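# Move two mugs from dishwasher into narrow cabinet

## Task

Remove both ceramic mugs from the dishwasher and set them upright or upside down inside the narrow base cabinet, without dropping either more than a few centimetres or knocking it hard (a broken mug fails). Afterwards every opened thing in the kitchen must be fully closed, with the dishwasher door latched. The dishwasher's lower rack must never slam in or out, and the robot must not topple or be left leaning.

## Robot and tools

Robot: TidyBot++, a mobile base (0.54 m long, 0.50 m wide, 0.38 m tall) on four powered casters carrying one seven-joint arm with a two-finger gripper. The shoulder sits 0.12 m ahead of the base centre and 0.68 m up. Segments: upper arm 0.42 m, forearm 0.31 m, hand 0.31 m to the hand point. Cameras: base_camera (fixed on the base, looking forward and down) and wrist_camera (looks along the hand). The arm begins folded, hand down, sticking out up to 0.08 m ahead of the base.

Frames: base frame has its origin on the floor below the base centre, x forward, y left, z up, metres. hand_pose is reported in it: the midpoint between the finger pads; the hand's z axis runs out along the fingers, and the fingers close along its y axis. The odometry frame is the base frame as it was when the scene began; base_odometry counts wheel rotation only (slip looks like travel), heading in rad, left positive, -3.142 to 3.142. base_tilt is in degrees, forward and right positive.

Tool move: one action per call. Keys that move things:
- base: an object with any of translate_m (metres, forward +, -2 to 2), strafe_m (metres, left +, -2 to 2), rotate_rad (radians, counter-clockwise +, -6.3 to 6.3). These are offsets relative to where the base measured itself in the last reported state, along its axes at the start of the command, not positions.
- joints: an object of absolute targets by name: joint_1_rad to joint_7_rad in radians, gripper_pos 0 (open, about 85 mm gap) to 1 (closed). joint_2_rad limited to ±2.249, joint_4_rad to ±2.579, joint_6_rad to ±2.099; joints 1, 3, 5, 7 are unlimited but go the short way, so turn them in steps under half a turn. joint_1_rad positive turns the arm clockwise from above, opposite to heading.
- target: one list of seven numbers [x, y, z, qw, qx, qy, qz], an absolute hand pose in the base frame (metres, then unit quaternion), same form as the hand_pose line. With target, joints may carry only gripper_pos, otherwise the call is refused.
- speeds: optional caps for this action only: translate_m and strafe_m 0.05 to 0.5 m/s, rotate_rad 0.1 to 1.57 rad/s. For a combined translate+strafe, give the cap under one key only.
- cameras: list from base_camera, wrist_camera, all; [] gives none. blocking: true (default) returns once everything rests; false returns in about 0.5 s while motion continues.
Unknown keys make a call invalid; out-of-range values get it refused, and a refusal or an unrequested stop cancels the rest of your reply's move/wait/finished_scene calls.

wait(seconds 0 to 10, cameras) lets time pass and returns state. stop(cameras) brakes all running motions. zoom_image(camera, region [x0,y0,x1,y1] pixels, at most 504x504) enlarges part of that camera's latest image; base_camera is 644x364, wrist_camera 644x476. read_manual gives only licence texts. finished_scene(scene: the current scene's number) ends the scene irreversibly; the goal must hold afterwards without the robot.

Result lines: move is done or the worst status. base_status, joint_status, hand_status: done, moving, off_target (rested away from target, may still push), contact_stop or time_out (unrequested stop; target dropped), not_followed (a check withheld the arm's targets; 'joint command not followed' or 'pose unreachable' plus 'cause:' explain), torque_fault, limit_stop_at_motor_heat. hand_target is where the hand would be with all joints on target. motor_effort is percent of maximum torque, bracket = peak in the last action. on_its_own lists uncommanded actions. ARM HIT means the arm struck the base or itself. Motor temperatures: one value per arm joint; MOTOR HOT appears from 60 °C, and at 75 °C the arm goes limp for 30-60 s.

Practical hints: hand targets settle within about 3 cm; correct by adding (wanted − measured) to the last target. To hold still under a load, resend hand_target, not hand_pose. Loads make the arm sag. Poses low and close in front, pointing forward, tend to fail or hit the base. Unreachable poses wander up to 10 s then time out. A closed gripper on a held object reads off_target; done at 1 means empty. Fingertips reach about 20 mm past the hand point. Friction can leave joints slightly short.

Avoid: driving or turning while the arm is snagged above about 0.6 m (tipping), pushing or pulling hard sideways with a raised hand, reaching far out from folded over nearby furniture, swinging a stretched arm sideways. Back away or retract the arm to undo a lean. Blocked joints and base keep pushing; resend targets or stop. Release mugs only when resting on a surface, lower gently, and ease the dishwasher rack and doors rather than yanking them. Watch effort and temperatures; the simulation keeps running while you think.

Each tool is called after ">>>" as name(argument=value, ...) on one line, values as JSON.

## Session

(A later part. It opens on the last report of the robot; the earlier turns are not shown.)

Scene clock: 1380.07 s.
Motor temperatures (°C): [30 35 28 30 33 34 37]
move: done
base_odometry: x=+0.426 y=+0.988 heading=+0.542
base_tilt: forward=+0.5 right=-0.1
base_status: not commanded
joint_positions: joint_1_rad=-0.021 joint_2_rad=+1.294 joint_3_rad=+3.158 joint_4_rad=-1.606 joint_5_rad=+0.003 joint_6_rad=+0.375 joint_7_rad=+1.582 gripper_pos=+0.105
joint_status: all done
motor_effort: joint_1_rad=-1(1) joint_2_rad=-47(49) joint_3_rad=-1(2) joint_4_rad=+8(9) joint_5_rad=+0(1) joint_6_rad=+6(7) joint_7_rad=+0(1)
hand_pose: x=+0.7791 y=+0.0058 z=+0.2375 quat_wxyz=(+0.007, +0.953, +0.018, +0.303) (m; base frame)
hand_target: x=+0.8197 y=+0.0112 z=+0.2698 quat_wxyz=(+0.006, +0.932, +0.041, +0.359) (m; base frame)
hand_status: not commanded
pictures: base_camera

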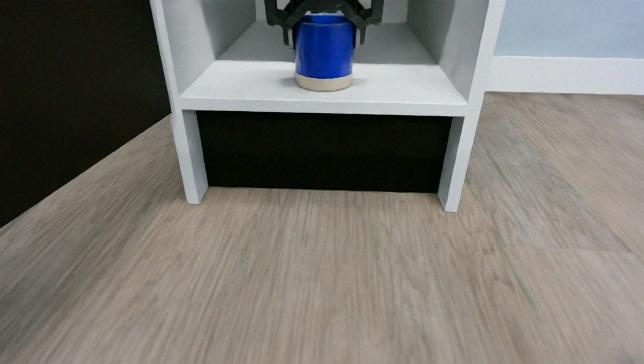

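>>> move(joints={"joint_2_rad": 1.292, "joint_4_rad": -1.57, "joint_6_rad": 0.453}, cameras=[])

>>> move(joints={"joint_2_rad": 1.304, "joint_4_rad": -1.565, "joint_6_rad": 0.456}, cameras=["base_camera"])

>>> zoom_image(camera="base_camera", region=[220, 0, 430, 130])

Scene clock: 1385.10 s.
Motor temperatures (°C): [30 35 28 30 33 34 37]
move: done
base_odometry: x=+0.426 y=+0.988 heading=+0.542
base_tilt: forward=+0.5 right=-0.2
base_status: not commanded
joint_positions: joint_1_rad=-0.021 joint_2_rad=+1.297 joint_3_rad=+3.158 joint_4_rad=-1.601 joint_5_rad=+0.003 joint_6_rad=+0.380 joint_7_rad=+1.582 gripper_pos=+0.105
joint_status: all done
motor_effort: joint_1_rad=+0(1) joint_2_rad=-46(47) joint_3_rad=-2(2) joint_4_rad=+8(9) joint_5_rad=+0(0) joint_6_rad=+7(7) joint_7_rad=+0(0)
hand_pose: x=+0.7819 y=+0.0059 z=+0.2375 quat_wxyz=(+0.007, +0.952, +0.018, +0.307) (m; base frame)
hand_target: x=+0.8183 y=+0.0112 z=+0.2637 quat_wxyz=(+0.006, +0.933, +0.041, +0.358) (m; base frame)
hand_status: not commanded
pictures: none
No camera images: "cameras" was empty.

Scene clock: 1385.63 s.
Motor temperatures (°C): [30 35 28 30 33 34 37]
move: done
base_odometry: x=+0.425 y=+0.988 heading=+0.542
base_tilt: forward=+0.5 right=-0.1
base_status: not commanded
joint_positions: joint_1_rad=-0.021 joint_2_rad=+1.300 joint_3_rad=+3.158 joint_4_rad=-1.596 joint_5_rad=+0.003 joint_6_rad=+0.384 joint_7_rad=+1.582 gripper_pos=+0.105
joint_status: all done
motor_effort: joint_1_rad=-1(1) joint_2_rad=-45(46) joint_3_rad=-1(2) joint_4_rad=+8(9) joint_5_rad=+0(1) joint_6_rad=+6(7) joint_7_rad=+0(1)
hand_pose: x=+0.7842 y=+0.0060 z=+0.2375 quat_wxyz=(+0.007, +0.951, +0.018, +0.310) (m; base frame)
hand_target: x=+0.8166 y=+0.0112 z=+0.2574 quat_wxyz=(+0.005, +0.934, +0.041, +0.356) (m; base frame)
hand_status: not commanded
pictures: base_camera

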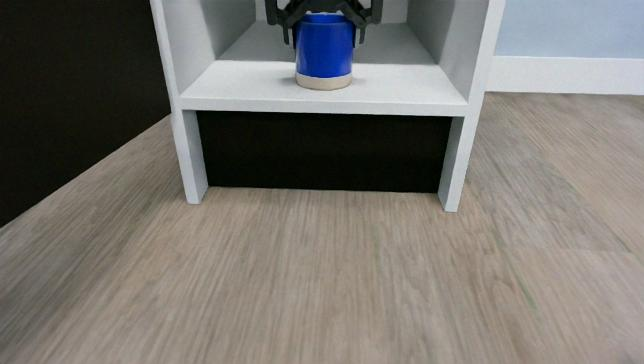

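Scaled by 2.400.

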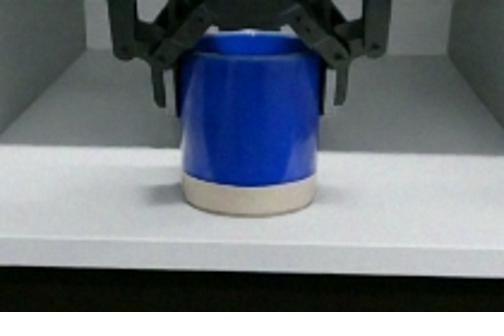

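>>> move(joints={"joint_2_rad": 1.292, "joint_4_rad": -1.572}, cameras=[])

>>> move(joints={"gripper_pos": 0.0}, cameras=["wrist_camera", "base_camera"])

>>> zoom_image(camera="base_camera", region=[220, 0, 430, 130])

Scene clock: 1391.77 s.
Motor temperatures (°C): [30 35 28 30 33 34 37]
move: done
base_odometry: x=+0.425 y=+0.988 heading=+0.542
base_tilt: forward=+0.5 right=-0.1
base_status: not commanded
joint_positions: joint_1_rad=-0.021 joint_2_rad=+1.300 joint_3_rad=+3.158 joint_4_rad=-1.596 joint_5_rad=+0.003 joint_6_rad=+0.384 joint_7_rad=+1.582 gripper_pos=+0.105
joint_status: all done
motor_effort: joint_1_rad=-1(1) joint_2_rad=-45(46) joint_3_rad=-1(2) joint_4_rad=+8(9) joint_5_rad=+0(1) joint_6_rad=+6(7) joint_7_rad=+0(1)
hand_pose: x=+0.7843 y=+0.0060 z=+0.2376 quat_wxyz=(+0.007, +0.951, +0.018, +0.310) (m; base frame)
hand_target: x=+0.8179 y=+0.0113 z=+0.2638 quat_wxyz=(+0.006, +0.933, +0.041, +0.358) (m; base frame)
hand_status: not commanded
pictures: none
No camera images: "cameras" was empty.

Scene clock: 1392.63 s.
Motor temperatures (°C): [30 35 28 30 33 34 37]
move: done
base_odometry: x=+0.425 y=+0.988 heading=+0.542
base_tilt: forward=+0.5 right=-0.2
base_status: not commanded
joint_positions: joint_1_rad=-0.021 joint_2_rad=+1.300 joint_3_rad=+3.158 joint_4_rad=-1.594 joint_5_rad=+0.003 joint_6_rad=+0.393 joint_7_rad=+1.582 gripper_pos=+0.000
joint_status: all done
motor_effort: joint_1_rad=+0(1) joint_2_rad=-44(48) joint_3_rad=-1(2) joint_4_rad=+7(8) joint_5_rad=+0(1) joint_6_rad=+5(7) joint_7_rad=+0(1)
hand_pose: x=+0.7874 y=+0.0060 z=+0.2396 quat_wxyz=(+0.007, +0.949, +0.018, +0.315) (m; base frame)
hand_target: x=+0.8179 y=+0.0113 z=+0.2638 quat_wxyz=(+0.006, +0.933, +0.041, +0.358) (m; base frame)
hand_status: not commanded
pictures: base_camera, wrist_camera
camera_calibration:
wrist_camera: T_world_to_cam=[[-0.020516, -0.999755, 0.00836832, 0.0224373], [-0.794301, 0.0112156, -0.60742, 0.824114], [0.607177, -0.0191088, -0.794336, -0.15228], [0, 0, 0, 1]] pos_world=[0.747517, 0.010279, 0.379434]

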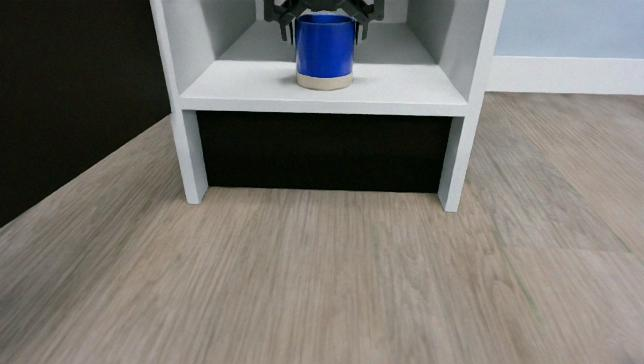

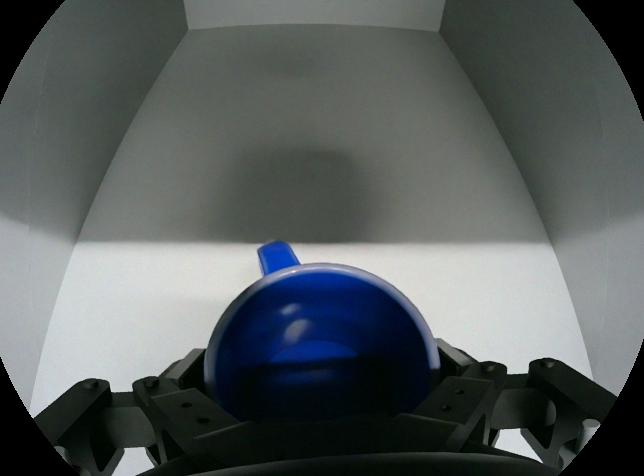

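Scaled by 2.400.

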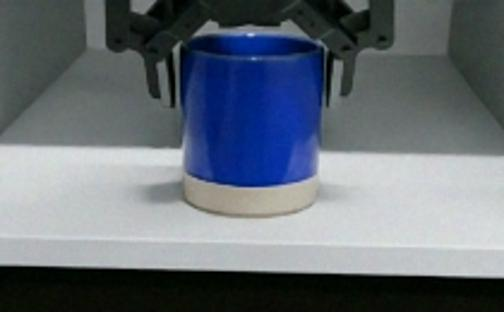

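>>> move(joints={"joint_2_rad": 1.22, "joint_4_rad": -1.63, "joint_6_rad": 0.41}, cameras=["base_camera"])

>>> move(joints={"joint_2_rad": 1.13, "joint_4_rad": -1.69, "joint_6_rad": 0.36}, cameras=["wrist_camera"])

Scene clock: 1403.30 s.
Motor temperatures (°C): [30 35 28 30 33 34 37]
move: done
base_odometry: x=+0.425 y=+0.988 heading=+0.542
base_tilt: forward=+0.4 right=-0.1
base_status: not commanded
joint_positions: joint_1_rad=-0.021 joint_2_rad=+1.225 joint_3_rad=+3.158 joint_4_rad=-1.617 joint_5_rad=+0.003 joint_6_rad=+0.393 joint_7_rad=+1.582 gripper_pos=+0.000
joint_status: all done
motor_effort: joint_1_rad=+0(1) joint_2_rad=-44(47) joint_3_rad=-1(2) joint_4_rad=+8(9) joint_5_rad=+0(1) joint_6_rad=+6(6) joint_7_rad=+0(1)
hand_pose: x=+0.8063 y=+0.0064 z=+0.2842 quat_wxyz=(+0.006, +0.941, +0.017, +0.339) (m; base frame)
hand_target: x=+0.8053 y=+0.0101 z=+0.2872 quat_wxyz=(+0.006, +0.938, +0.040, +0.343) (m; base frame)
hand_status: not commanded
pictures: base_camera

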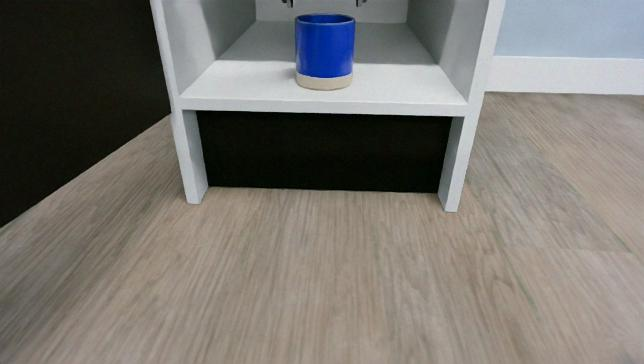

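Scene clock: 1404.47 s.
Motor temperatures (°C): [30 36 28 30 33 34 37]
move: done
base_odometry: x=+0.425 y=+0.988 heading=+0.542
base_tilt: forward=+0.5 right=-0.1
base_status: not commanded
joint_positions: joint_1_rad=-0.021 joint_2_rad=+1.136 joint_3_rad=+3.158 joint_4_rad=-1.672 joint_5_rad=+0.003 joint_6_rad=+0.392 joint_7_rad=+1.582 gripper_pos=+0.000
joint_status: all done
motor_effort: joint_1_rad=+0(1) joint_2_rad=-44(47) joint_3_rad=-2(2) joint_4_rad=+9(10) joint_5_rad=+1(1) joint_6_rad=+6(7) joint_7_rad=+0(1)
hand_pose: x=+0.8102 y=+0.0064 z=+0.3292 quat_wxyz=(+0.006, +0.935, +0.016, +0.355) (m; base frame)
hand_target: x=+0.7949 y=+0.0090 z=+0.3211 quat_wxyz=(+0.007, +0.942, +0.039, +0.334) (m; base frame)
hand_status: not commanded
pictures: wrist_camera
camera_calibration:
wrist_camera: T_world_to_cam=[[-0.0222569, -0.999743, 0.00423238, 0.0252946], [-0.739439, 0.0136124, -0.673085, 0.873809], [0.672855, -0.0181104, -0.739553, -0.166119], [0, 0, 0, 1]] pos_world=[0.758466, 0.010385, 0.465188]

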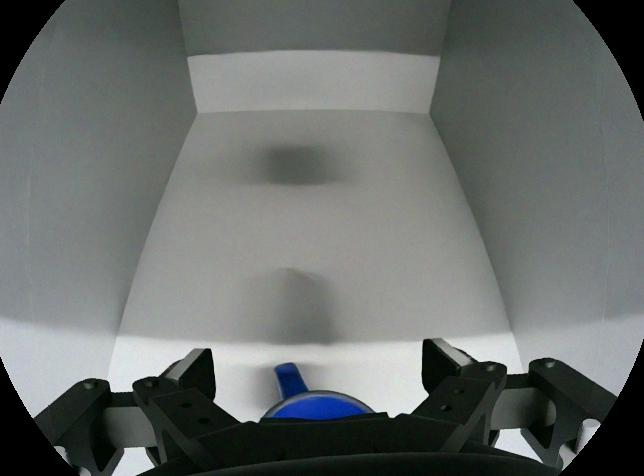

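>>> move(base={"translate_m": -0.4}, speeds={"translate_m": 0.35}, cameras=["wrist_camera", "base_camera"])

Scene clock: 1539.23 s.
Motor temperatures (°C): [29 36 28 30 33 34 37]
move: done
base_odometry: x=+0.083 y=+0.782 heading=+0.542
base_tilt: forward=+0.4 right=-0.2
base_status: done
joint_positions: joint_1_rad=-0.020 joint_2_rad=+1.136 joint_3_rad=+3.158 joint_4_rad=-1.680 joint_5_rad=+0.003 joint_6_rad=+0.392 joint_7_rad=+1.582 gripper_pos=+0.000
joint_status: not commanded
motor_effort: joint_1_rad=-1(7) joint_2_rad=-44(45) joint_3_rad=-2(6) joint_4_rad=+9(10) joint_5_rad=+0(1) joint_6_rad=+6(7) joint_7_rad=+0(1)
hand_pose: x=+0.8060 y=+0.0055 z=+0.3268 quat_wxyz=(+0.007, +0.936, +0.016, +0.351) (m; base frame)
hand_target: x=+0.7949 y=+0.0090 z=+0.3211 quat_wxyz=(+0.007, +0.942, +0.039, +0.334) (m; base frame)
hand_status: not commanded
pictures: base_camera, wrist_camera
camera_calibration:
wrist_camera: T_world_to_cam=[[-0.0234789, -0.999713, 0.00475977, 0.0250139], [-0.744725, 0.0143137, -0.667218, 0.871449], [0.666958, -0.0192103, -0.744848, -0.158592], [0, 0, 0, 1]] pos_world=[0.755351, 0.00948647, 0.463201]

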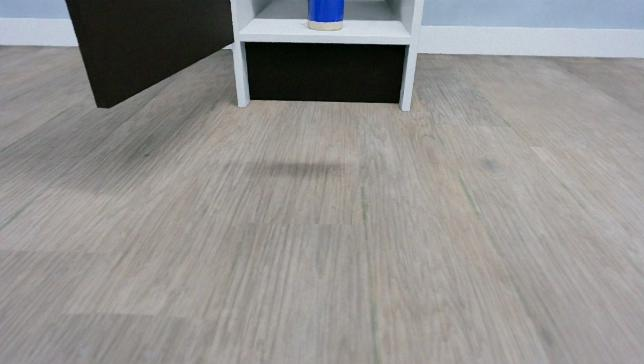

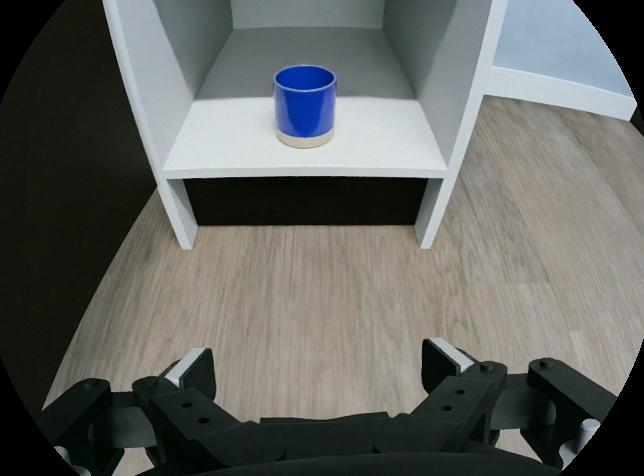

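>>> move(base={"translate_m": -0.107, "strafe_m": -0.185}, joints={"joint_2_rad": 0.2, "joint_4_rad": -2.0, "joint_6_rad": -0.3, "gripper_pos": 0.0}, cameras=[])

>>> move(base={"rotate_rad": 1.57}, cameras=["wrist_camera", "base_camera"])

Scene clock: 1554.60 s.
Motor temperatures (°C): [29 36 28 30 33 34 37]
move: done
base_odometry: x=+0.086 y=+0.568 heading=+0.542
base_tilt: forward=+0.4 right=-0.1
base_status: done
joint_positions: joint_1_rad=-0.016 joint_2_rad=+0.211 joint_3_rad=+3.158 joint_4_rad=-1.979 joint_5_rad=+0.003 joint_6_rad=-0.240 joint_7_rad=+1.582 gripper_pos=+0.000
joint_status: all done
motor_effort: joint_1_rad=+0(3) joint_2_rad=-26(46) joint_3_rad=-1(3) joint_4_rad=+17(17) joint_5_rad=+0(1) joint_6_rad=+6(7) joint_7_rad=+0(1)
hand_pose: x=+0.6664 y=+0.0008 z=+0.6749 quat_wxyz=(+0.005, +0.937, +0.007, +0.348) (m; base frame)
hand_target: x=+0.6433 y=-0.0023 z=+0.6599 quat_wxyz=(+0.018, +0.948, +0.028, +0.315) (m; base frame)
hand_status: not commanded
pictures: none
No camera images: "cameras" was empty.

Scene clock: 1556.93 s.
Motor temperatures (°C): [29 36 28 30 33 34 37]
move: done
base_odometry: x=+0.086 y=+0.568 heading=+2.112
base_tilt: forward=+0.4 right=-0.1
base_status: done
joint_positions: joint_1_rad=-0.024 joint_2_rad=+0.211 joint_3_rad=+3.156 joint_4_rad=-1.980 joint_5_rad=+0.003 joint_6_rad=-0.242 joint_7_rad=+1.582 gripper_pos=+0.000
joint_status: not commanded
motor_effort: joint_1_rad=+0(3) joint_2_rad=-26(28) joint_3_rad=-1(4) joint_4_rad=+17(17) joint_5_rad=+0(1) joint_6_rad=+6(6) joint_7_rad=+0(1)
hand_pose: x=+0.6659 y=+0.0065 z=+0.6746 quat_wxyz=(+0.003, +0.938, +0.012, +0.347) (m; base frame)
hand_target: x=+0.6433 y=-0.0023 z=+0.6599 quat_wxyz=(+0.018, +0.948, +0.028, +0.315) (m; base frame)
hand_status: not commanded
pictures: base_camera, wrist_camera
camera_calibration:
wrist_camera: T_world_to_cam=[[-0.0281363, -0.999589, -0.0054363, 0.0310643], [-0.750271, 0.0247116, -0.660668, 0.99834], [0.660531, -0.01451, -0.750658, 0.202055], [0, 0, 0, 1]] pos_world=[0.616436, 0.00931286, 0.811415]

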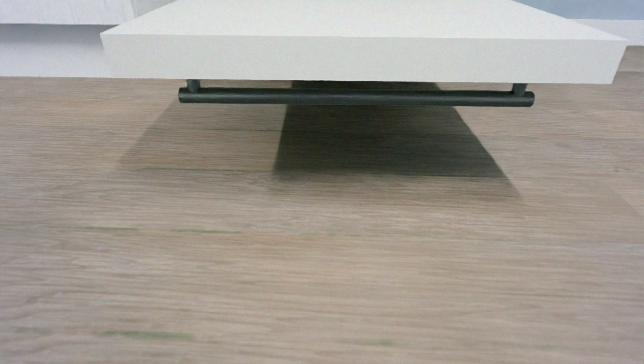

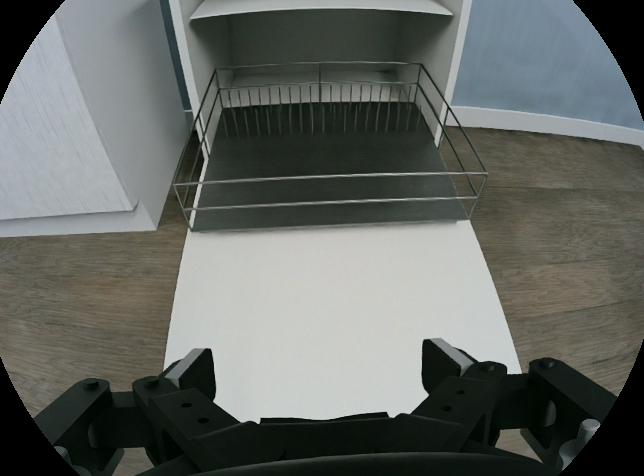

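>>> move(base={"strafe_m": -0.042}, joints={"joint_2_rad": 1.3, "joint_4_rad": -0.785, "joint_6_rad": -0.56, "gripper_pos": 0.95}, cameras=["wrist_camera", "base_camera"])

Scene clock: 1600.37 s.
Motor temperatures (°C): [29 35 28 30 33 34 37]
move: done
base_odometry: x=+0.122 y=+0.589 heading=+2.113
base_tilt: forward=+0.5 right=-0.1
base_status: done
joint_positions: joint_1_rad=-0.021 joint_2_rad=+1.301 joint_3_rad=+3.156 joint_4_rad=-0.813 joint_5_rad=+0.003 joint_6_rad=-0.499 joint_7_rad=+1.582 gripper_pos=+0.950
joint_status: all done
motor_effort: joint_1_rad=+0(3) joint_2_rad=-54(56) joint_3_rad=-2(3) joint_4_rad=+17(18) joint_5_rad=+1(1) joint_6_rad=+4(7) joint_7_rad=+0(1)
hand_pose: x=+0.9503 y=+0.0107 z=+0.3621 quat_wxyz=(+0.007, +0.965, +0.017, +0.261) (m; base frame)
hand_target: x=+0.9467 y=+0.0000 z=+0.3662 quat_wxyz=(+0.026, +0.968, +0.033, +0.246) (m; base frame)
hand_status: not commanded
pictures: base_camera, wrist_camera
camera_calibration:
wrist_camera: T_world_to_cam=[[-0.022208, -0.999665, 0.0132768, 0.0292377], [-0.857393, 0.0122139, -0.514518, 1.05425], [0.514183, -0.0228098, -0.857377, -0.0425674], [0, 0, 0, 1]] pos_world=[0.926441, 0.0153805, 0.505545]

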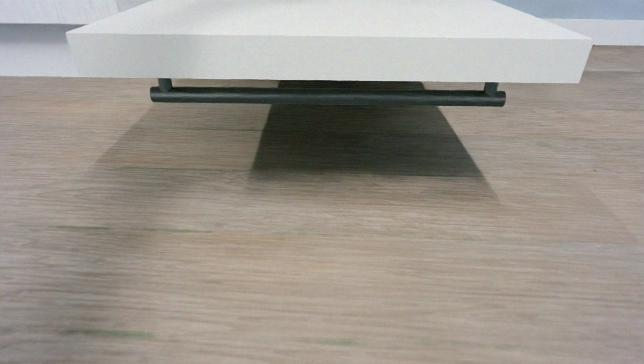

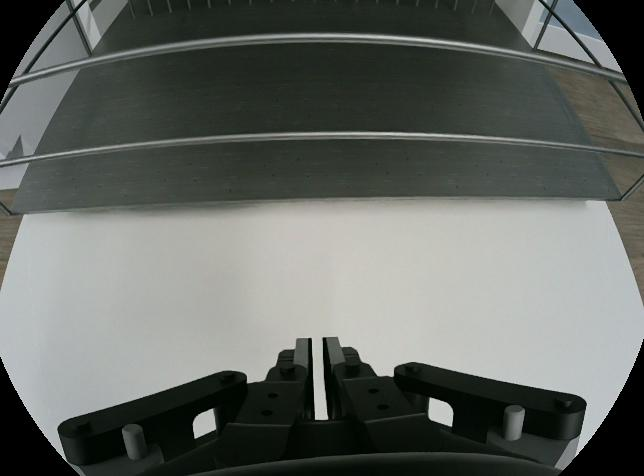

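>>> move(base={"translate_m": 0.09}, speeds={"translate_m": 0.15}, cameras=["wrist_camera"])

Scene clock: 1604.83 s.
Motor temperatures (°C): [29 35 28 30 33 34 37]
move: done
base_odometry: x=+0.076 y=+0.667 heading=+2.113
base_tilt: forward=+0.5 right=-0.2
base_status: done
joint_positions: joint_1_rad=-0.021 joint_2_rad=+1.302 joint_3_rad=+3.156 joint_4_rad=-0.806 joint_5_rad=+0.003 joint_6_rad=-0.505 joint_7_rad=+1.582 gripper_pos=+0.950
joint_status: not commanded
motor_effort: joint_1_rad=+0(2) joint_2_rad=-54(55) joint_3_rad=-2(3) joint_4_rad=+17(18) joint_5_rad=+0(1) joint_6_rad=+5(5) joint_7_rad=+0(1)
hand_pose: x=+0.9516 y=+0.0108 z=+0.3637 quat_wxyz=(+0.007, +0.965, +0.017, +0.261) (m; base frame)
hand_target: x=+0.9467 y=+0.0000 z=+0.3662 quat_wxyz=(+0.026, +0.968, +0.033, +0.246) (m; base frame)
hand_status: not commanded
pictures: wrist_camera
camera_calibration:
wrist_camera: T_world_to_cam=[[-0.0222166, -0.999665, 0.0132627, 0.0293561], [-0.857022, 0.0122121, -0.515136, 1.05598], [0.514801, -0.022811, -0.857006, -0.0425217], [0, 0, 0, 1]] pos_world=[0.927542, 0.0154805, 0.507143]

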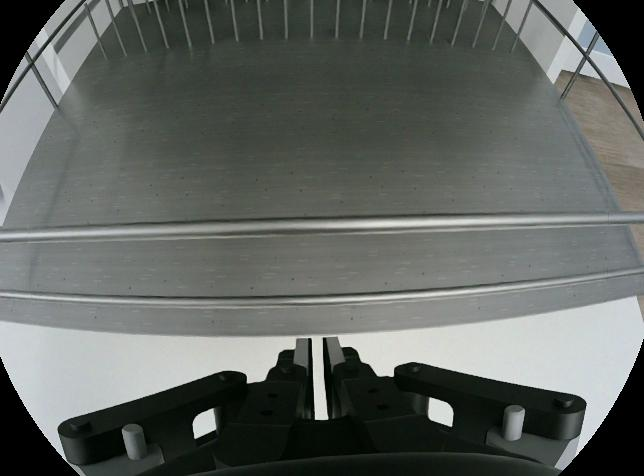

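>>> move(joints={"joint_2_rad": 1.32}, cameras=[])

>>> move(base={"translate_m": 0.04}, speeds={"translate_m": 0.06}, cameras=["wrist_camera"])

Scene clock: 1615.77 s.
Motor temperatures (°C): [29 36 28 30 33 34 37]
move: done
base_odometry: x=+0.076 y=+0.667 heading=+2.113
base_tilt: forward=+0.5 right=-0.1
base_status: not commanded
joint_positions: joint_1_rad=-0.021 joint_2_rad=+1.319 joint_3_rad=+3.156 joint_4_rad=-0.806 joint_5_rad=+0.003 joint_6_rad=-0.505 joint_7_rad=+1.582 gripper_pos=+0.950
joint_status: all done
motor_effort: joint_1_rad=-1(1) joint_2_rad=-54(55) joint_3_rad=-2(2) joint_4_rad=+16(17) joint_5_rad=+0(1) joint_6_rad=+5(5) joint_7_rad=+0(1)
hand_pose: x=+0.9462 y=+0.0107 z=+0.3496 quat_wxyz=(+0.007, +0.967, +0.017, +0.253) (m; base frame)
hand_target: x=+0.9402 y=-0.0002 z=+0.3497 quat_wxyz=(+0.026, +0.971, +0.033, +0.236) (m; base frame)
hand_status: not commanded
pictures: none
No camera images: "cameras" was empty.

Scene clock: 1616.93 s.
Motor temperatures (°C): [29 36 28 30 33 34 37]
move: done
base_odometry: x=+0.055 y=+0.701 heading=+2.112
base_tilt: forward=+0.5 right=-0.2
base_status: done
joint_positions: joint_1_rad=-0.021 joint_2_rad=+1.323 joint_3_rad=+3.156 joint_4_rad=-0.804 joint_5_rad=+0.003 joint_6_rad=-0.515 joint_7_rad=+1.582 gripper_pos=+0.950
joint_status: not commanded
motor_effort: joint_1_rad=-1(3) joint_2_rad=-55(56) joint_3_rad=-2(3) joint_4_rad=+17(19) joint_5_rad=+1(1) joint_6_rad=+5(8) joint_7_rad=+0(1)
hand_pose: x=+0.9429 y=+0.0106 z=+0.3454 quat_wxyz=(+0.007, +0.969, +0.017, +0.247) (m; base frame)
hand_target: x=+0.9402 y=-0.0002 z=+0.3497 quat_wxyz=(+0.026, +0.971, +0.033, +0.236) (m; base frame)
hand_status: not commanded
pictures: wrist_camera
camera_calibration:
wrist_camera: T_world_to_cam=[[-0.0219413, -0.999654, 0.0145259, 0.0285159], [-0.87167, 0.0120128, -0.489946, 1.0442], [0.489602, -0.0234118, -0.871632, -0.0248786], [0, 0, 0, 1]] pos_world=[0.923, 0.0153799, 0.489501]

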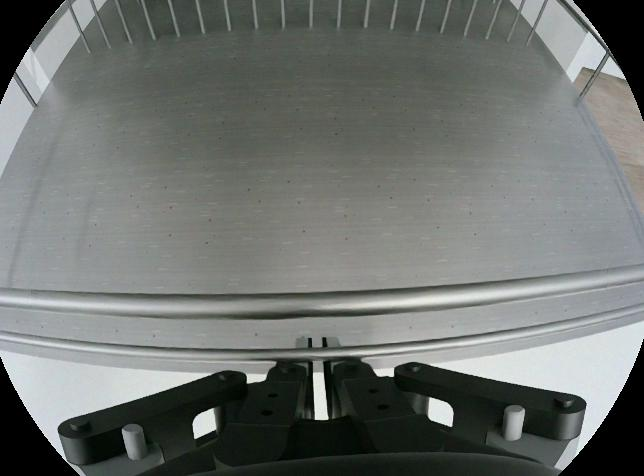

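>>> move(base={"translate_m": 0.12}, speeds={"translate_m": 0.08}, cameras=["wrist_camera"])

Scene clock: 1626.73 s.
Motor temperatures (°C): [29 36 27 30 33 34 37]
move: done
base_odometry: x=-0.006 y=+0.804 heading=+2.112
base_tilt: forward=+0.5 right=-0.2
base_status: done
joint_positions: joint_1_rad=-0.021 joint_2_rad=+1.325 joint_3_rad=+3.156 joint_4_rad=-0.802 joint_5_rad=+0.003 joint_6_rad=-0.526 joint_7_rad=+1.582 gripper_pos=+0.950
joint_status: not commanded
motor_effort: joint_1_rad=+0(2) joint_2_rad=-54(56) joint_3_rad=-2(3) joint_4_rad=+16(20) joint_5_rad=+0(1) joint_6_rad=+4(8) joint_7_rad=+0(1)
hand_pose: x=+0.9401 y=+0.0105 z=+0.3432 quat_wxyz=(+0.007, +0.970, +0.017, +0.242) (m; base frame)
hand_target: x=+0.9402 y=-0.0002 z=+0.3497 quat_wxyz=(+0.026, +0.971, +0.033, +0.236) (m; base frame)
hand_status: not commanded
pictures: wrist_camera
camera_calibration:
wrist_camera: T_world_to_cam=[[-0.0220105, -0.999646, 0.0149795, 0.0282607], [-0.877012, 0.0121128, -0.480316, 1.0424], [0.479964, -0.0237092, -0.876968, -0.0145197], [0, 0, 0, 1]] pos_world=[0.921785, 0.01528, 0.487523]

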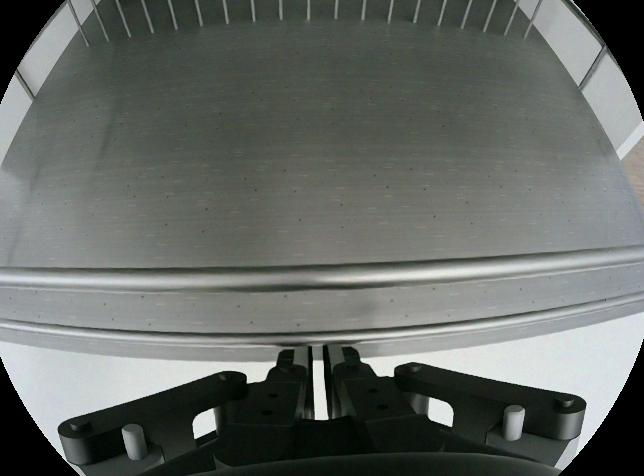

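>>> move(base={"translate_m": 0.11}, speeds={"translate_m": 0.06}, cameras=["wrist_camera", "base_camera"])

Scene clock: 1634.73 s.
Motor temperatures (°C): [29 36 27 30 33 34 37]
move: done
base_odometry: x=-0.063 y=+0.899 heading=+2.112
base_tilt: forward=+0.5 right=-0.2
base_status: done
joint_positions: joint_1_rad=-0.021 joint_2_rad=+1.325 joint_3_rad=+3.156 joint_4_rad=-0.802 joint_5_rad=+0.003 joint_6_rad=-0.529 joint_7_rad=+1.582 gripper_pos=+0.950
joint_status: not commanded
motor_effort: joint_1_rad=-1(3) joint_2_rad=-54(55) joint_3_rad=-1(3) joint_4_rad=+16(18) joint_5_rad=+0(1) joint_6_rad=+4(7) joint_7_rad=+0(1)
hand_pose: x=+0.9393 y=+0.0105 z=+0.3430 quat_wxyz=(+0.007, +0.971, +0.017, +0.240) (m; base frame)
hand_target: x=+0.9402 y=-0.0002 z=+0.3497 quat_wxyz=(+0.026, +0.971, +0.033, +0.236) (m; base frame)
hand_status: not commanded
pictures: base_camera, wrist_camera
camera_calibration:
wrist_camera: T_world_to_cam=[[-0.0219692, -0.999645, 0.0150432, 0.0281878], [-0.878362, 0.0121129, -0.477842, 1.04208], [0.47749, -0.0237112, -0.878317, -0.0116069], [0, 0, 0, 1]] pos_world=[0.921481, 0.01528, 0.487329]

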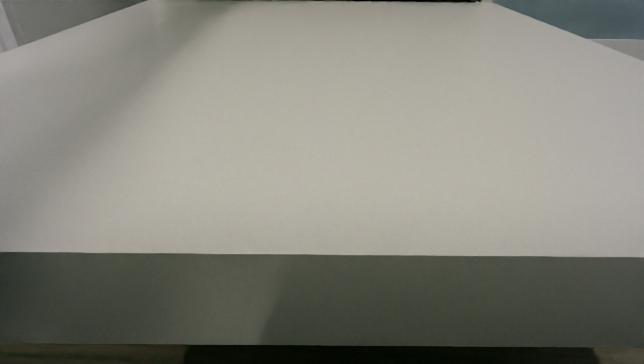

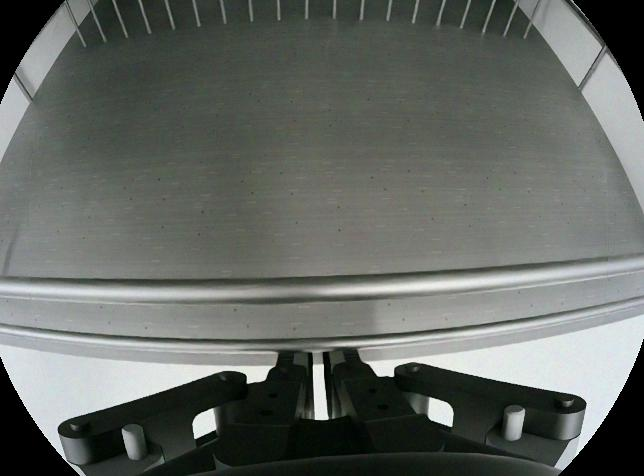

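>>> move(base={"translate_m": 0.03}, speeds={"translate_m": 0.05}, cameras=["wrist_camera"])

Scene clock: 1646.33 s.
Motor temperatures (°C): [29 36 27 30 33 34 37]
move: done
base_odometry: x=-0.078 y=+0.925 heading=+2.111
base_tilt: forward=+0.5 right=-0.2
base_status: done
joint_positions: joint_1_rad=-0.021 joint_2_rad=+1.325 joint_3_rad=+3.156 joint_4_rad=-0.802 joint_5_rad=+0.003 joint_6_rad=-0.532 joint_7_rad=+1.582 gripper_pos=+0.950
joint_status: not commanded
motor_effort: joint_1_rad=+0(3) joint_2_rad=-54(55) joint_3_rad=-1(3) joint_4_rad=+16(19) joint_5_rad=+0(1) joint_6_rad=+4(8) joint_7_rad=+0(1)
hand_pose: x=+0.9387 y=+0.0105 z=+0.3427 quat_wxyz=(+0.007, +0.971, +0.017, +0.239) (m; base frame)
hand_target: x=+0.9402 y=-0.0002 z=+0.3497 quat_wxyz=(+0.026, +0.971, +0.033, +0.236) (m; base frame)
hand_status: not commanded
pictures: wrist_camera
camera_calibration:
wrist_camera: T_world_to_cam=[[-0.0220679, -0.999642, 0.0151374, 0.0282309], [-0.87949, 0.0122111, -0.475761, 1.04169], [0.475406, -0.0238123, -0.879444, -0.00925032], [0, 0, 0, 1]] pos_world=[0.921178, 0.0152803, 0.487033]

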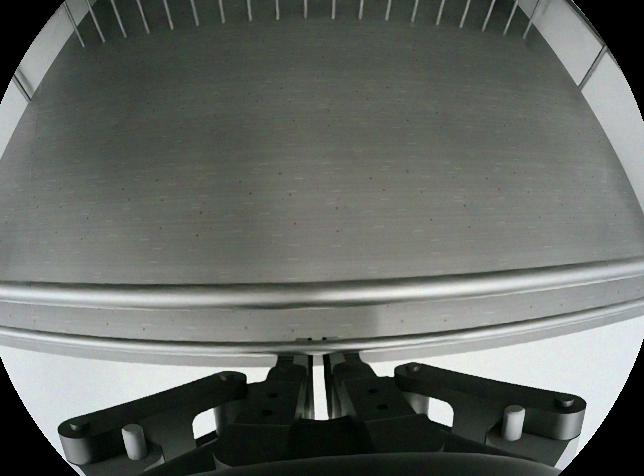

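>>> move(base={"translate_m": -0.07}, joints={"joint_2_rad": 1.372, "joint_4_rad": -0.785, "joint_6_rad": -0.21}, cameras=["wrist_camera"])

Scene clock: 1663.87 s.
Motor temperatures (°C): [29 37 27 30 33 34 37]
move: done
base_odometry: x=-0.042 y=+0.865 heading=+2.112
base_tilt: forward=+0.4 right=-0.2
base_status: done
joint_positions: joint_1_rad=-0.021 joint_2_rad=+1.379 joint_3_rad=+3.156 joint_4_rad=-0.802 joint_5_rad=+0.003 joint_6_rad=-0.254 joint_7_rad=+1.582 gripper_pos=+0.950
joint_status: all done
motor_effort: joint_1_rad=-1(2) joint_2_rad=-55(58) joint_3_rad=-1(3) joint_4_rad=+17(22) joint_5_rad=+0(1) joint_6_rad=+6(9) joint_7_rad=+0(1)
hand_pose: x=+0.9919 y=+0.0123 z=+0.3454 quat_wxyz=(+0.007, +0.938, +0.018, +0.346) (m; base frame)
hand_target: x=+1.0112 y=+0.0071 z=+0.3685 quat_wxyz=(+0.022, +0.925, +0.037, +0.377) (m; base frame)
hand_status: not commanded
pictures: wrist_camera
camera_calibration:
wrist_camera: T_world_to_cam=[[-0.0195968, -0.999789, 0.00610777, 0.0319033], [-0.751984, 0.0107131, -0.659094, 1.02664], [0.65889, -0.0175091, -0.752036, -0.258149], [0, 0, 0, 1]] pos_world=[0.942732, 0.0163781, 0.482319]

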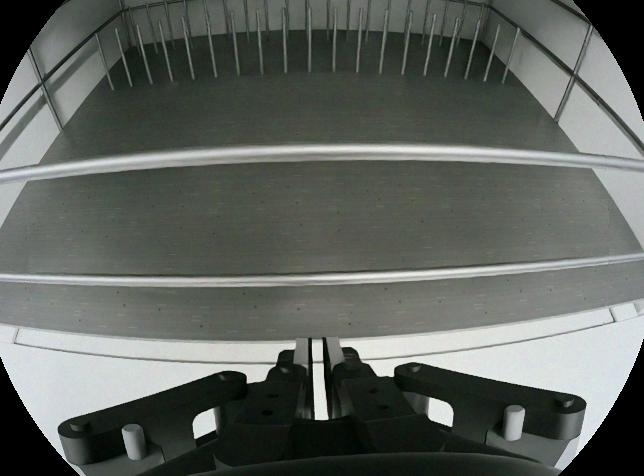

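>>> move(base={"translate_m": 0.04}, speeds={"translate_m": 0.05}, cameras=["wrist_camera"])

Scene clock: 1672.20 s.
Motor temperatures (°C): [29 37 27 30 33 34 37]
move: done
base_odometry: x=-0.063 y=+0.899 heading=+2.111
base_tilt: forward=+0.5 right=-0.2
base_status: done
joint_positions: joint_1_rad=-0.021 joint_2_rad=+1.380 joint_3_rad=+3.156 joint_4_rad=-0.800 joint_5_rad=+0.003 joint_6_rad=-0.254 joint_7_rad=+1.582 gripper_pos=+0.950
joint_status: not commanded
motor_effort: joint_1_rad=-1(4) joint_2_rad=-55(58) joint_3_rad=-2(3) joint_4_rad=+17(21) joint_5_rad=+0(1) joint_6_rad=+6(10) joint_7_rad=+0(1)
hand_pose: x=+0.9923 y=+0.0125 z=+0.3451 quat_wxyz=(+0.006, +0.938, +0.018, +0.347) (m; base frame)
hand_target: x=+1.0112 y=+0.0071 z=+0.3685 quat_wxyz=(+0.022, +0.925, +0.037, +0.377) (m; base frame)
hand_status: not commanded
pictures: wrist_camera
camera_calibration:
wrist_camera: T_world_to_cam=[[-0.0194595, -0.999792, 0.00608699, 0.0318914], [-0.751522, 0.0106114, -0.659623, 1.02648], [0.659421, -0.0174105, -0.751572, -0.259298], [0, 0, 0, 1]] pos_world=[0.943033, 0.0164779, 0.482017]

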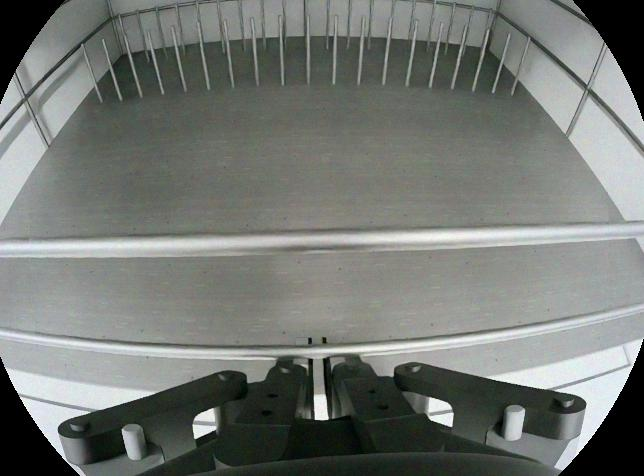

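>>> move(base={"translate_m": 0.02}, speeds={"translate_m": 0.05}, cameras=["wrist_camera"])

Scene clock: 1676.53 s.
Motor temperatures (°C): [29 37 27 30 33 34 37]
move: done
base_odometry: x=-0.073 y=+0.916 heading=+2.111
base_tilt: forward=+0.5 right=-0.1
base_status: done
joint_positions: joint_1_rad=-0.021 joint_2_rad=+1.377 joint_3_rad=+3.156 joint_4_rad=-0.806 joint_5_rad=+0.003 joint_6_rad=-0.258 joint_7_rad=+1.582 gripper_pos=+0.950
joint_status: not commanded
motor_effort: joint_1_rad=-1(3) joint_2_rad=-54(59) joint_3_rad=-2(2) joint_4_rad=+20(25) joint_5_rad=+0(1) joint_6_rad=+9(14) joint_7_rad=+0(1)
hand_pose: x=+0.9896 y=+0.0123 z=+0.3438 quat_wxyz=(+0.007, +0.939, +0.018, +0.343) (m; base frame)
hand_target: x=+1.0112 y=+0.0071 z=+0.3685 quat_wxyz=(+0.022, +0.925, +0.037, +0.377) (m; base frame)
hand_status: not commanded
pictures: wrist_camera
camera_calibration:
wrist_camera: T_world_to_cam=[[-0.0195452, -0.999789, 0.00637994, 0.0317057], [-0.756318, 0.0106114, -0.654118, 1.02649], [0.653912, -0.0176102, -0.756366, -0.251483], [0, 0, 0, 1]] pos_world=[0.94142, 0.0163779, 0.48103]

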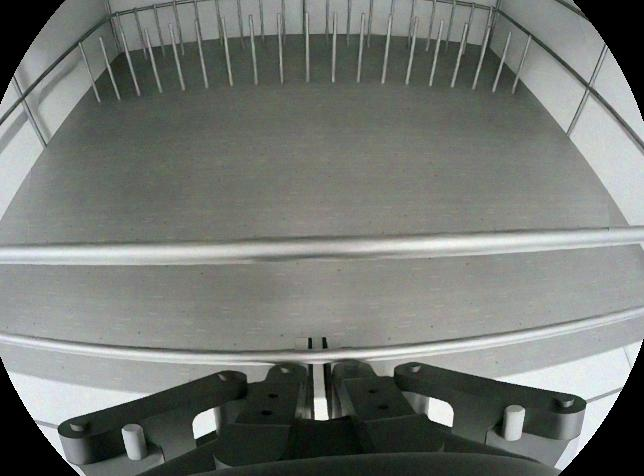

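>>> move(base={"translate_m": 0.015}, speeds={"translate_m": 0.05}, cameras=["wrist_camera"])

Scene clock: 1683.33 s.
Motor temperatures (°C): [29 37 27 30 33 34 37]
move: done
base_odometry: x=-0.081 y=+0.929 heading=+2.111
base_tilt: forward=+0.5 right=-0.1
base_status: done
joint_positions: joint_1_rad=-0.022 joint_2_rad=+1.358 joint_3_rad=+3.156 joint_4_rad=-0.838 joint_5_rad=+0.003 joint_6_rad=-0.287 joint_7_rad=+1.582 gripper_pos=+0.950
joint_status: not commanded
motor_effort: joint_1_rad=+0(3) joint_2_rad=-51(57) joint_3_rad=-1(2) joint_4_rad=+26(30) joint_5_rad=+0(1) joint_6_rad=+15(21) joint_7_rad=+0(1)
hand_pose: x=+0.9756 y=+0.0124 z=+0.3403 quat_wxyz=(+0.007, +0.946, +0.018, +0.323) (m; base frame)
hand_target: x=+1.0112 y=+0.0071 z=+0.3685 quat_wxyz=(+0.022, +0.925, +0.037, +0.377) (m; base frame)
hand_status: not commanded
pictures: wrist_camera
camera_calibration:
wrist_camera: T_world_to_cam=[[-0.0195238, -0.999777, 0.00800418, 0.0309546], [-0.783026, 0.0103121, -0.621904, 1.02865], [0.621683, -0.0184094, -0.783053, -0.20442], [0, 0, 0, 1]] pos_world=[0.933147, 0.0165769, 0.479402]

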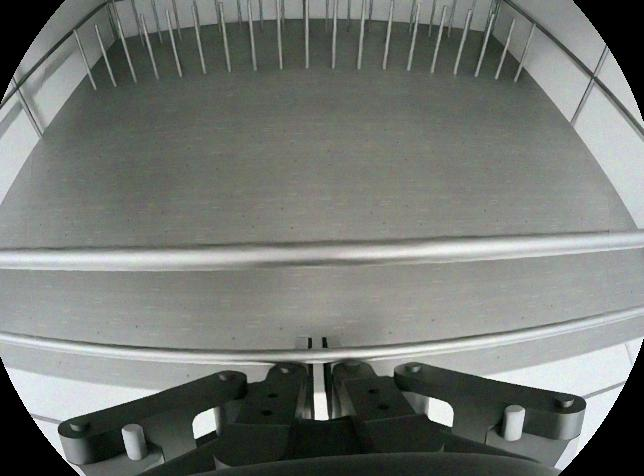

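>>> move(base={"translate_m": -0.12}, speeds={"translate_m": 0.15}, cameras=["wrist_camera"])

Scene clock: 1688.20 s.
Motor temperatures (°C): [29 37 27 30 33 34 37]
move: done
base_odometry: x=-0.019 y=+0.826 heading=+2.111
base_tilt: forward=+0.5 right=-0.1
base_status: done
joint_positions: joint_1_rad=-0.022 joint_2_rad=+1.381 joint_3_rad=+3.156 joint_4_rad=-0.797 joint_5_rad=+0.003 joint_6_rad=-0.240 joint_7_rad=+1.582 gripper_pos=+0.950
joint_status: not commanded
motor_effort: joint_1_rad=+0(2) joint_2_rad=-55(57) joint_3_rad=-1(3) joint_4_rad=+17(25) joint_5_rad=+0(1) joint_6_rad=+6(15) joint_7_rad=+0(1)
hand_pose: x=+0.9963 y=+0.0132 z=+0.3481 quat_wxyz=(+0.006, +0.935, +0.018, +0.354) (m; base frame)
hand_target: x=+1.0112 y=+0.0071 z=+0.3685 quat_wxyz=(+0.022, +0.925, +0.037, +0.377) (m; base frame)
hand_status: not commanded
pictures: wrist_camera
camera_calibration:
wrist_camera: T_world_to_cam=[[-0.0185791, -0.999813, 0.00544878, 0.032092], [-0.74112, 0.0101135, -0.671297, 1.02519], [0.671116, -0.0165103, -0.741169, -0.275027], [0, 0, 0, 1]] pos_world=[0.944961, 0.0171769, 0.484192]

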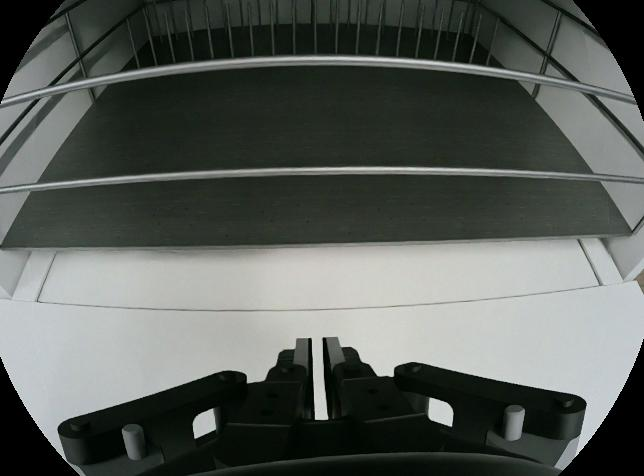

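>>> move(base={"translate_m": -0.376}, joints={"joint_2_rad": 0.5, "joint_4_rad": -2.0, "joint_6_rad": 0.1}, cameras=["wrist_camera", "base_camera"])

Scene clock: 1766.50 s.
Motor temperatures (°C): [29 39 27 30 33 34 37]
move: done
base_odometry: x=+0.175 y=+0.503 heading=+2.111
base_tilt: forward=+0.4 right=-0.2
base_status: done
joint_positions: joint_1_rad=-0.022 joint_2_rad=+0.515 joint_3_rad=+3.156 joint_4_rad=-1.980 joint_5_rad=+0.003 joint_6_rad=+0.033 joint_7_rad=+1.582 gripper_pos=+0.950
joint_status: all done
motor_effort: joint_1_rad=-1(1) joint_2_rad=-33(56) joint_3_rad=-2(2) joint_4_rad=+13(17) joint_5_rad=+0(1) joint_6_rad=+6(7) joint_7_rad=+1(1)
hand_pose: x=+0.7116 y=+0.0060 z=+0.5553 quat_wxyz=(+0.004, +0.943, +0.013, +0.334) (m; base frame)
hand_target: x=+0.7193 y=+0.0042 z=+0.5696 quat_wxyz=(+0.012, +0.931, +0.033, +0.362) (m; base frame)
hand_status: not commanded
pictures: base_camera, wrist_camera
camera_calibration:
wrist_camera: T_world_to_cam=[[-0.0283521, -0.999598, -0.000772543, 0.028826], [-0.76926, 0.0223124, -0.638546, 0.955068], [0.638307, -0.0175098, -0.769583, 0.108613], [0, 0, 0, 1]] pos_world=[0.666184, 0.00940631, 0.693464]

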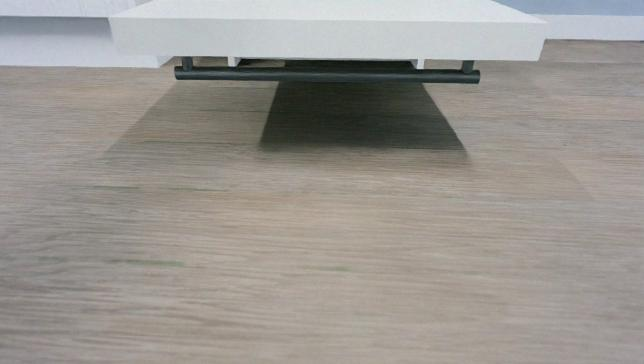

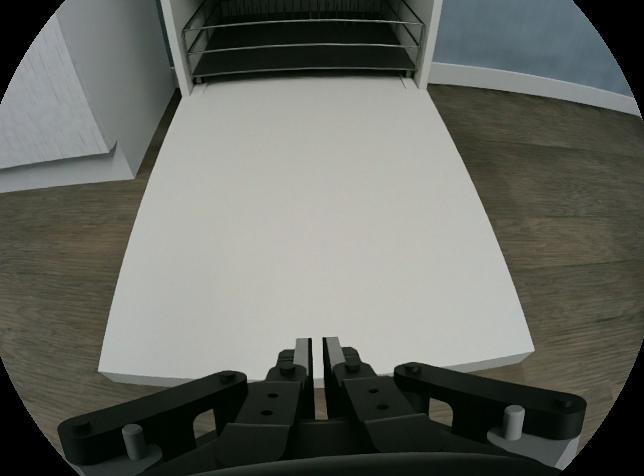

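>>> move(joints={"joint_2_rad": 1.1, "joint_4_rad": -2.02, "joint_6_rad": 0.75}, cameras=[])

>>> move(joints={"joint_2_rad": 1.66, "joint_4_rad": -2.02, "joint_6_rad": 1.37}, cameras=["wrist_camera", "base_camera"])

Scene clock: 1777.07 s.
Motor temperatures (°C): [29 38 27 30 33 34 37]
move: done
base_odometry: x=+0.175 y=+0.503 heading=+2.111
base_tilt: forward=+0.4 right=-0.2
base_status: not commanded
joint_positions: joint_1_rad=-0.022 joint_2_rad=+1.098 joint_3_rad=+3.156 joint_4_rad=-2.000 joint_5_rad=+0.003 joint_6_rad=+0.682 joint_7_rad=+1.582 gripper_pos=+0.950
joint_status: all done
motor_effort: joint_1_rad=+0(1) joint_2_rad=-38(41) joint_3_rad=-1(2) joint_4_rad=+4(14) joint_5_rad=+0(1) joint_6_rad=+6(7) joint_7_rad=+0(1)
hand_pose: x=+0.7140 y=+0.0065 z=+0.3264 quat_wxyz=(+0.005, +0.935, +0.016, +0.355) (m; base frame)
hand_target: x=+0.7176 y=+0.0133 z=+0.3349 quat_wxyz=(-0.001, +0.926, +0.037, +0.376) (m; base frame)
hand_status: not commanded
pictures: none
No camera images: "cameras" was empty.

Scene clock: 1779.20 s.
Motor temperatures (°C): [29 38 27 30 33 34 37]
move: done
base_odometry: x=+0.175 y=+0.503 heading=+2.111
base_tilt: forward=+0.4 right=-0.2
base_status: not commanded
joint_positions: joint_1_rad=-0.022 joint_2_rad=+1.656 joint_3_rad=+3.156 joint_4_rad=-2.001 joint_5_rad=+0.003 joint_6_rad=+1.302 joint_7_rad=+1.582 gripper_pos=+0.950
joint_status: all done
motor_effort: joint_1_rad=+0(1) joint_2_rad=-33(39) joint_3_rad=-1(3) joint_4_rad=-4(5) joint_5_rad=+0(1) joint_6_rad=+6(8) joint_7_rad=+0(1)
hand_pose: x=+0.6036 y=+0.0059 z=+0.1524 quat_wxyz=(+0.003, +0.923, +0.020, +0.383) (m; base frame)
hand_target: x=+0.6063 y=+0.0177 z=+0.1645 quat_wxyz=(-0.014, +0.914, +0.034, +0.404) (m; base frame)
hand_status: not commanded
pictures: base_camera, wrist_camera
camera_calibration:
wrist_camera: T_world_to_cam=[[-0.0128009, -0.999917, -0.00109385, 0.0159499], [-0.697673, 0.00971521, -0.71635, 0.583521], [0.716302, -0.00840677, -0.69774, -0.190516], [0, 0, 0, 1]] pos_world=[0.543778, 0.0086779, 0.285092]

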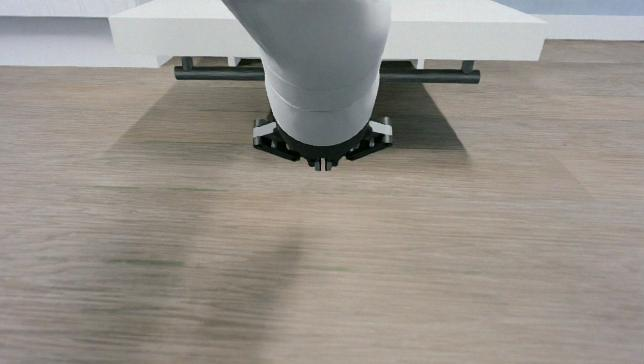

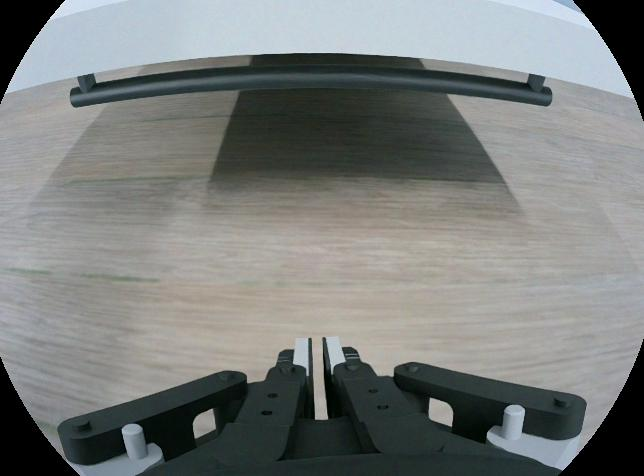

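>>> move(base={"translate_m": 0.121}, speeds={"translate_m": 0.2}, cameras=[])

>>> move(joints={"joint_2_rad": 1.57, "joint_4_rad": -1.89, "joint_6_rad": 1.02}, cameras=["wrist_camera", "base_camera"])

Scene clock: 1841.27 s.
Motor temperatures (°C): [29 37 27 30 33 34 37]
move: done
base_odometry: x=+0.113 y=+0.607 heading=+2.111
base_tilt: forward=+0.4 right=-0.1
base_status: done
joint_positions: joint_1_rad=-0.022 joint_2_rad=+1.661 joint_3_rad=+3.156 joint_4_rad=-2.005 joint_5_rad=+0.003 joint_6_rad=+1.308 joint_7_rad=+1.582 gripper_pos=+0.950
joint_status: not commanded
motor_effort: joint_1_rad=+0(1) joint_2_rad=-33(35) joint_3_rad=-2(2) joint_4_rad=-4(6) joint_5_rad=+0(1) joint_6_rad=+6(7) joint_7_rad=-1(1)
hand_pose: x=+0.6005 y=+0.0058 z=+0.1511 quat_wxyz=(+0.003, +0.924, +0.020, +0.382) (m; base frame)
hand_target: x=+0.6063 y=+0.0177 z=+0.1645 quat_wxyz=(-0.014, +0.914, +0.034, +0.404) (m; base frame)
hand_status: not commanded
pictures: none
No camera images: "cameras" was empty.

Scene clock: 1842.60 s.
Motor temperatures (°C): [29 37 27 30 33 34 37]
move: done
base_odometry: x=+0.113 y=+0.607 heading=+2.111
base_tilt: forward=+0.4 right=-0.2
base_status: not commanded
joint_positions: joint_1_rad=-0.022 joint_2_rad=+1.576 joint_3_rad=+3.156 joint_4_rad=-1.906 joint_5_rad=+0.003 joint_6_rad=+1.077 joint_7_rad=+1.582 gripper_pos=+0.950
joint_status: all done
motor_effort: joint_1_rad=+0(1) joint_2_rad=-36(36) joint_3_rad=-1(2) joint_4_rad=-1(4) joint_5_rad=+0(1) joint_6_rad=+6(7) joint_7_rad=+0(1)
hand_pose: x=+0.6442 y=+0.0061 z=+0.1527 quat_wxyz=(+0.004, +0.933, +0.020, +0.360) (m; base frame)
hand_target: x=+0.6417 y=+0.0152 z=+0.1455 quat_wxyz=(-0.008, +0.938, +0.038, +0.343) (m; base frame)
hand_status: not commanded
pictures: base_camera, wrist_camera
camera_calibration:
wrist_camera: T_world_to_cam=[[-0.0143277, -0.999896, 0.0014292, 0.0173316], [-0.731925, 0.00951405, -0.681319, 0.628736], [0.681234, -0.0108078, -0.731986, -0.191637], [0, 0, 0, 1]] pos_world=[0.590986, 0.00927683, 0.288069]

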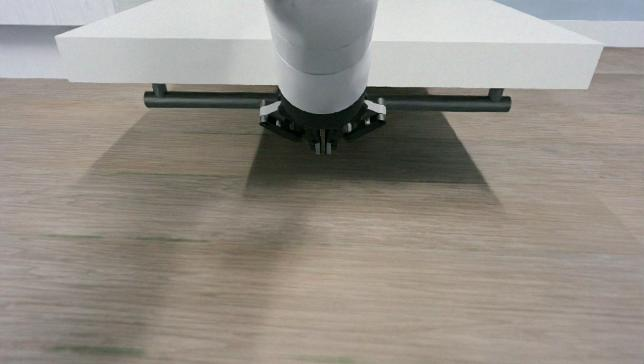

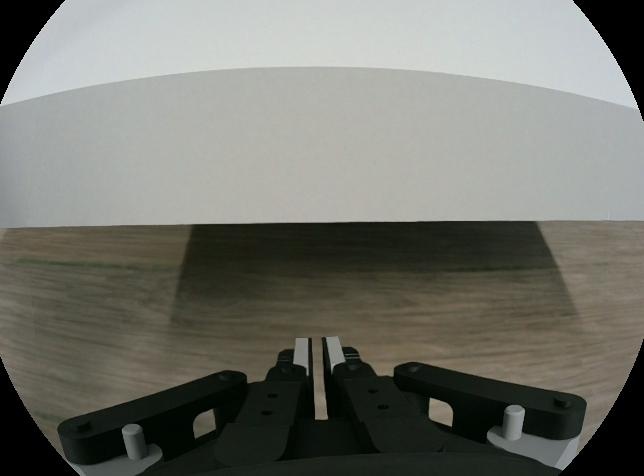

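>>> move(joints={"joint_2_rad": 1.555, "joint_4_rad": -1.85, "joint_6_rad": 1.02}, cameras=["wrist_camera"])

Scene clock: 1860.43 s.
Motor temperatures (°C): [29 36 27 30 33 34 37]
move: done
base_odometry: x=+0.113 y=+0.607 heading=+2.111
base_tilt: forward=+0.5 right=-0.2
base_status: not commanded
joint_positions: joint_1_rad=-0.022 joint_2_rad=+1.566 joint_3_rad=+3.156 joint_4_rad=-1.867 joint_5_rad=+0.003 joint_6_rad=+1.075 joint_7_rad=+1.582 gripper_pos=+0.950
joint_status: all done
motor_effort: joint_1_rad=+0(1) joint_2_rad=-37(38) joint_3_rad=-1(2) joint_4_rad=-1(2) joint_5_rad=+0(1) joint_6_rad=+6(7) joint_7_rad=+0(1)
hand_pose: x=+0.6691 y=+0.0067 z=+0.1620 quat_wxyz=(+0.004, +0.924, +0.020, +0.382) (m; base frame)
hand_target: x=+0.6710 y=+0.0159 z=+0.1583 quat_wxyz=(-0.008, +0.929, +0.038, +0.369) (m; base frame)
hand_status: not commanded
pictures: wrist_camera
camera_calibration:
wrist_camera: T_world_to_cam=[[-0.0138028, -0.999905, -0.000219272, 0.0181567], [-0.699685, 0.00981517, -0.714384, 0.637082], [0.714318, -0.00970704, -0.699754, -0.229121], [0, 0, 0, 1]] pos_world=[0.609672, 0.00967783, 0.294797]

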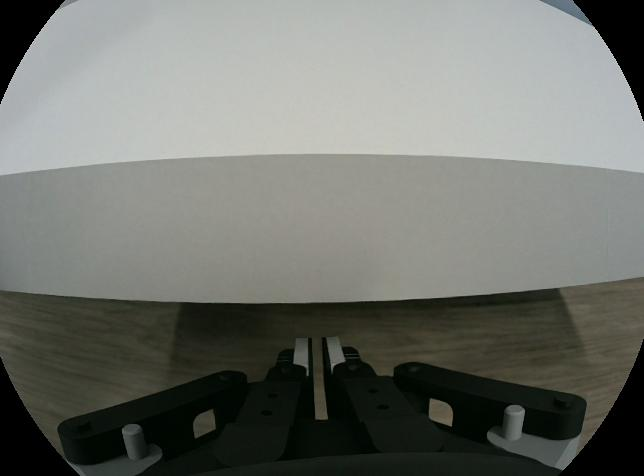

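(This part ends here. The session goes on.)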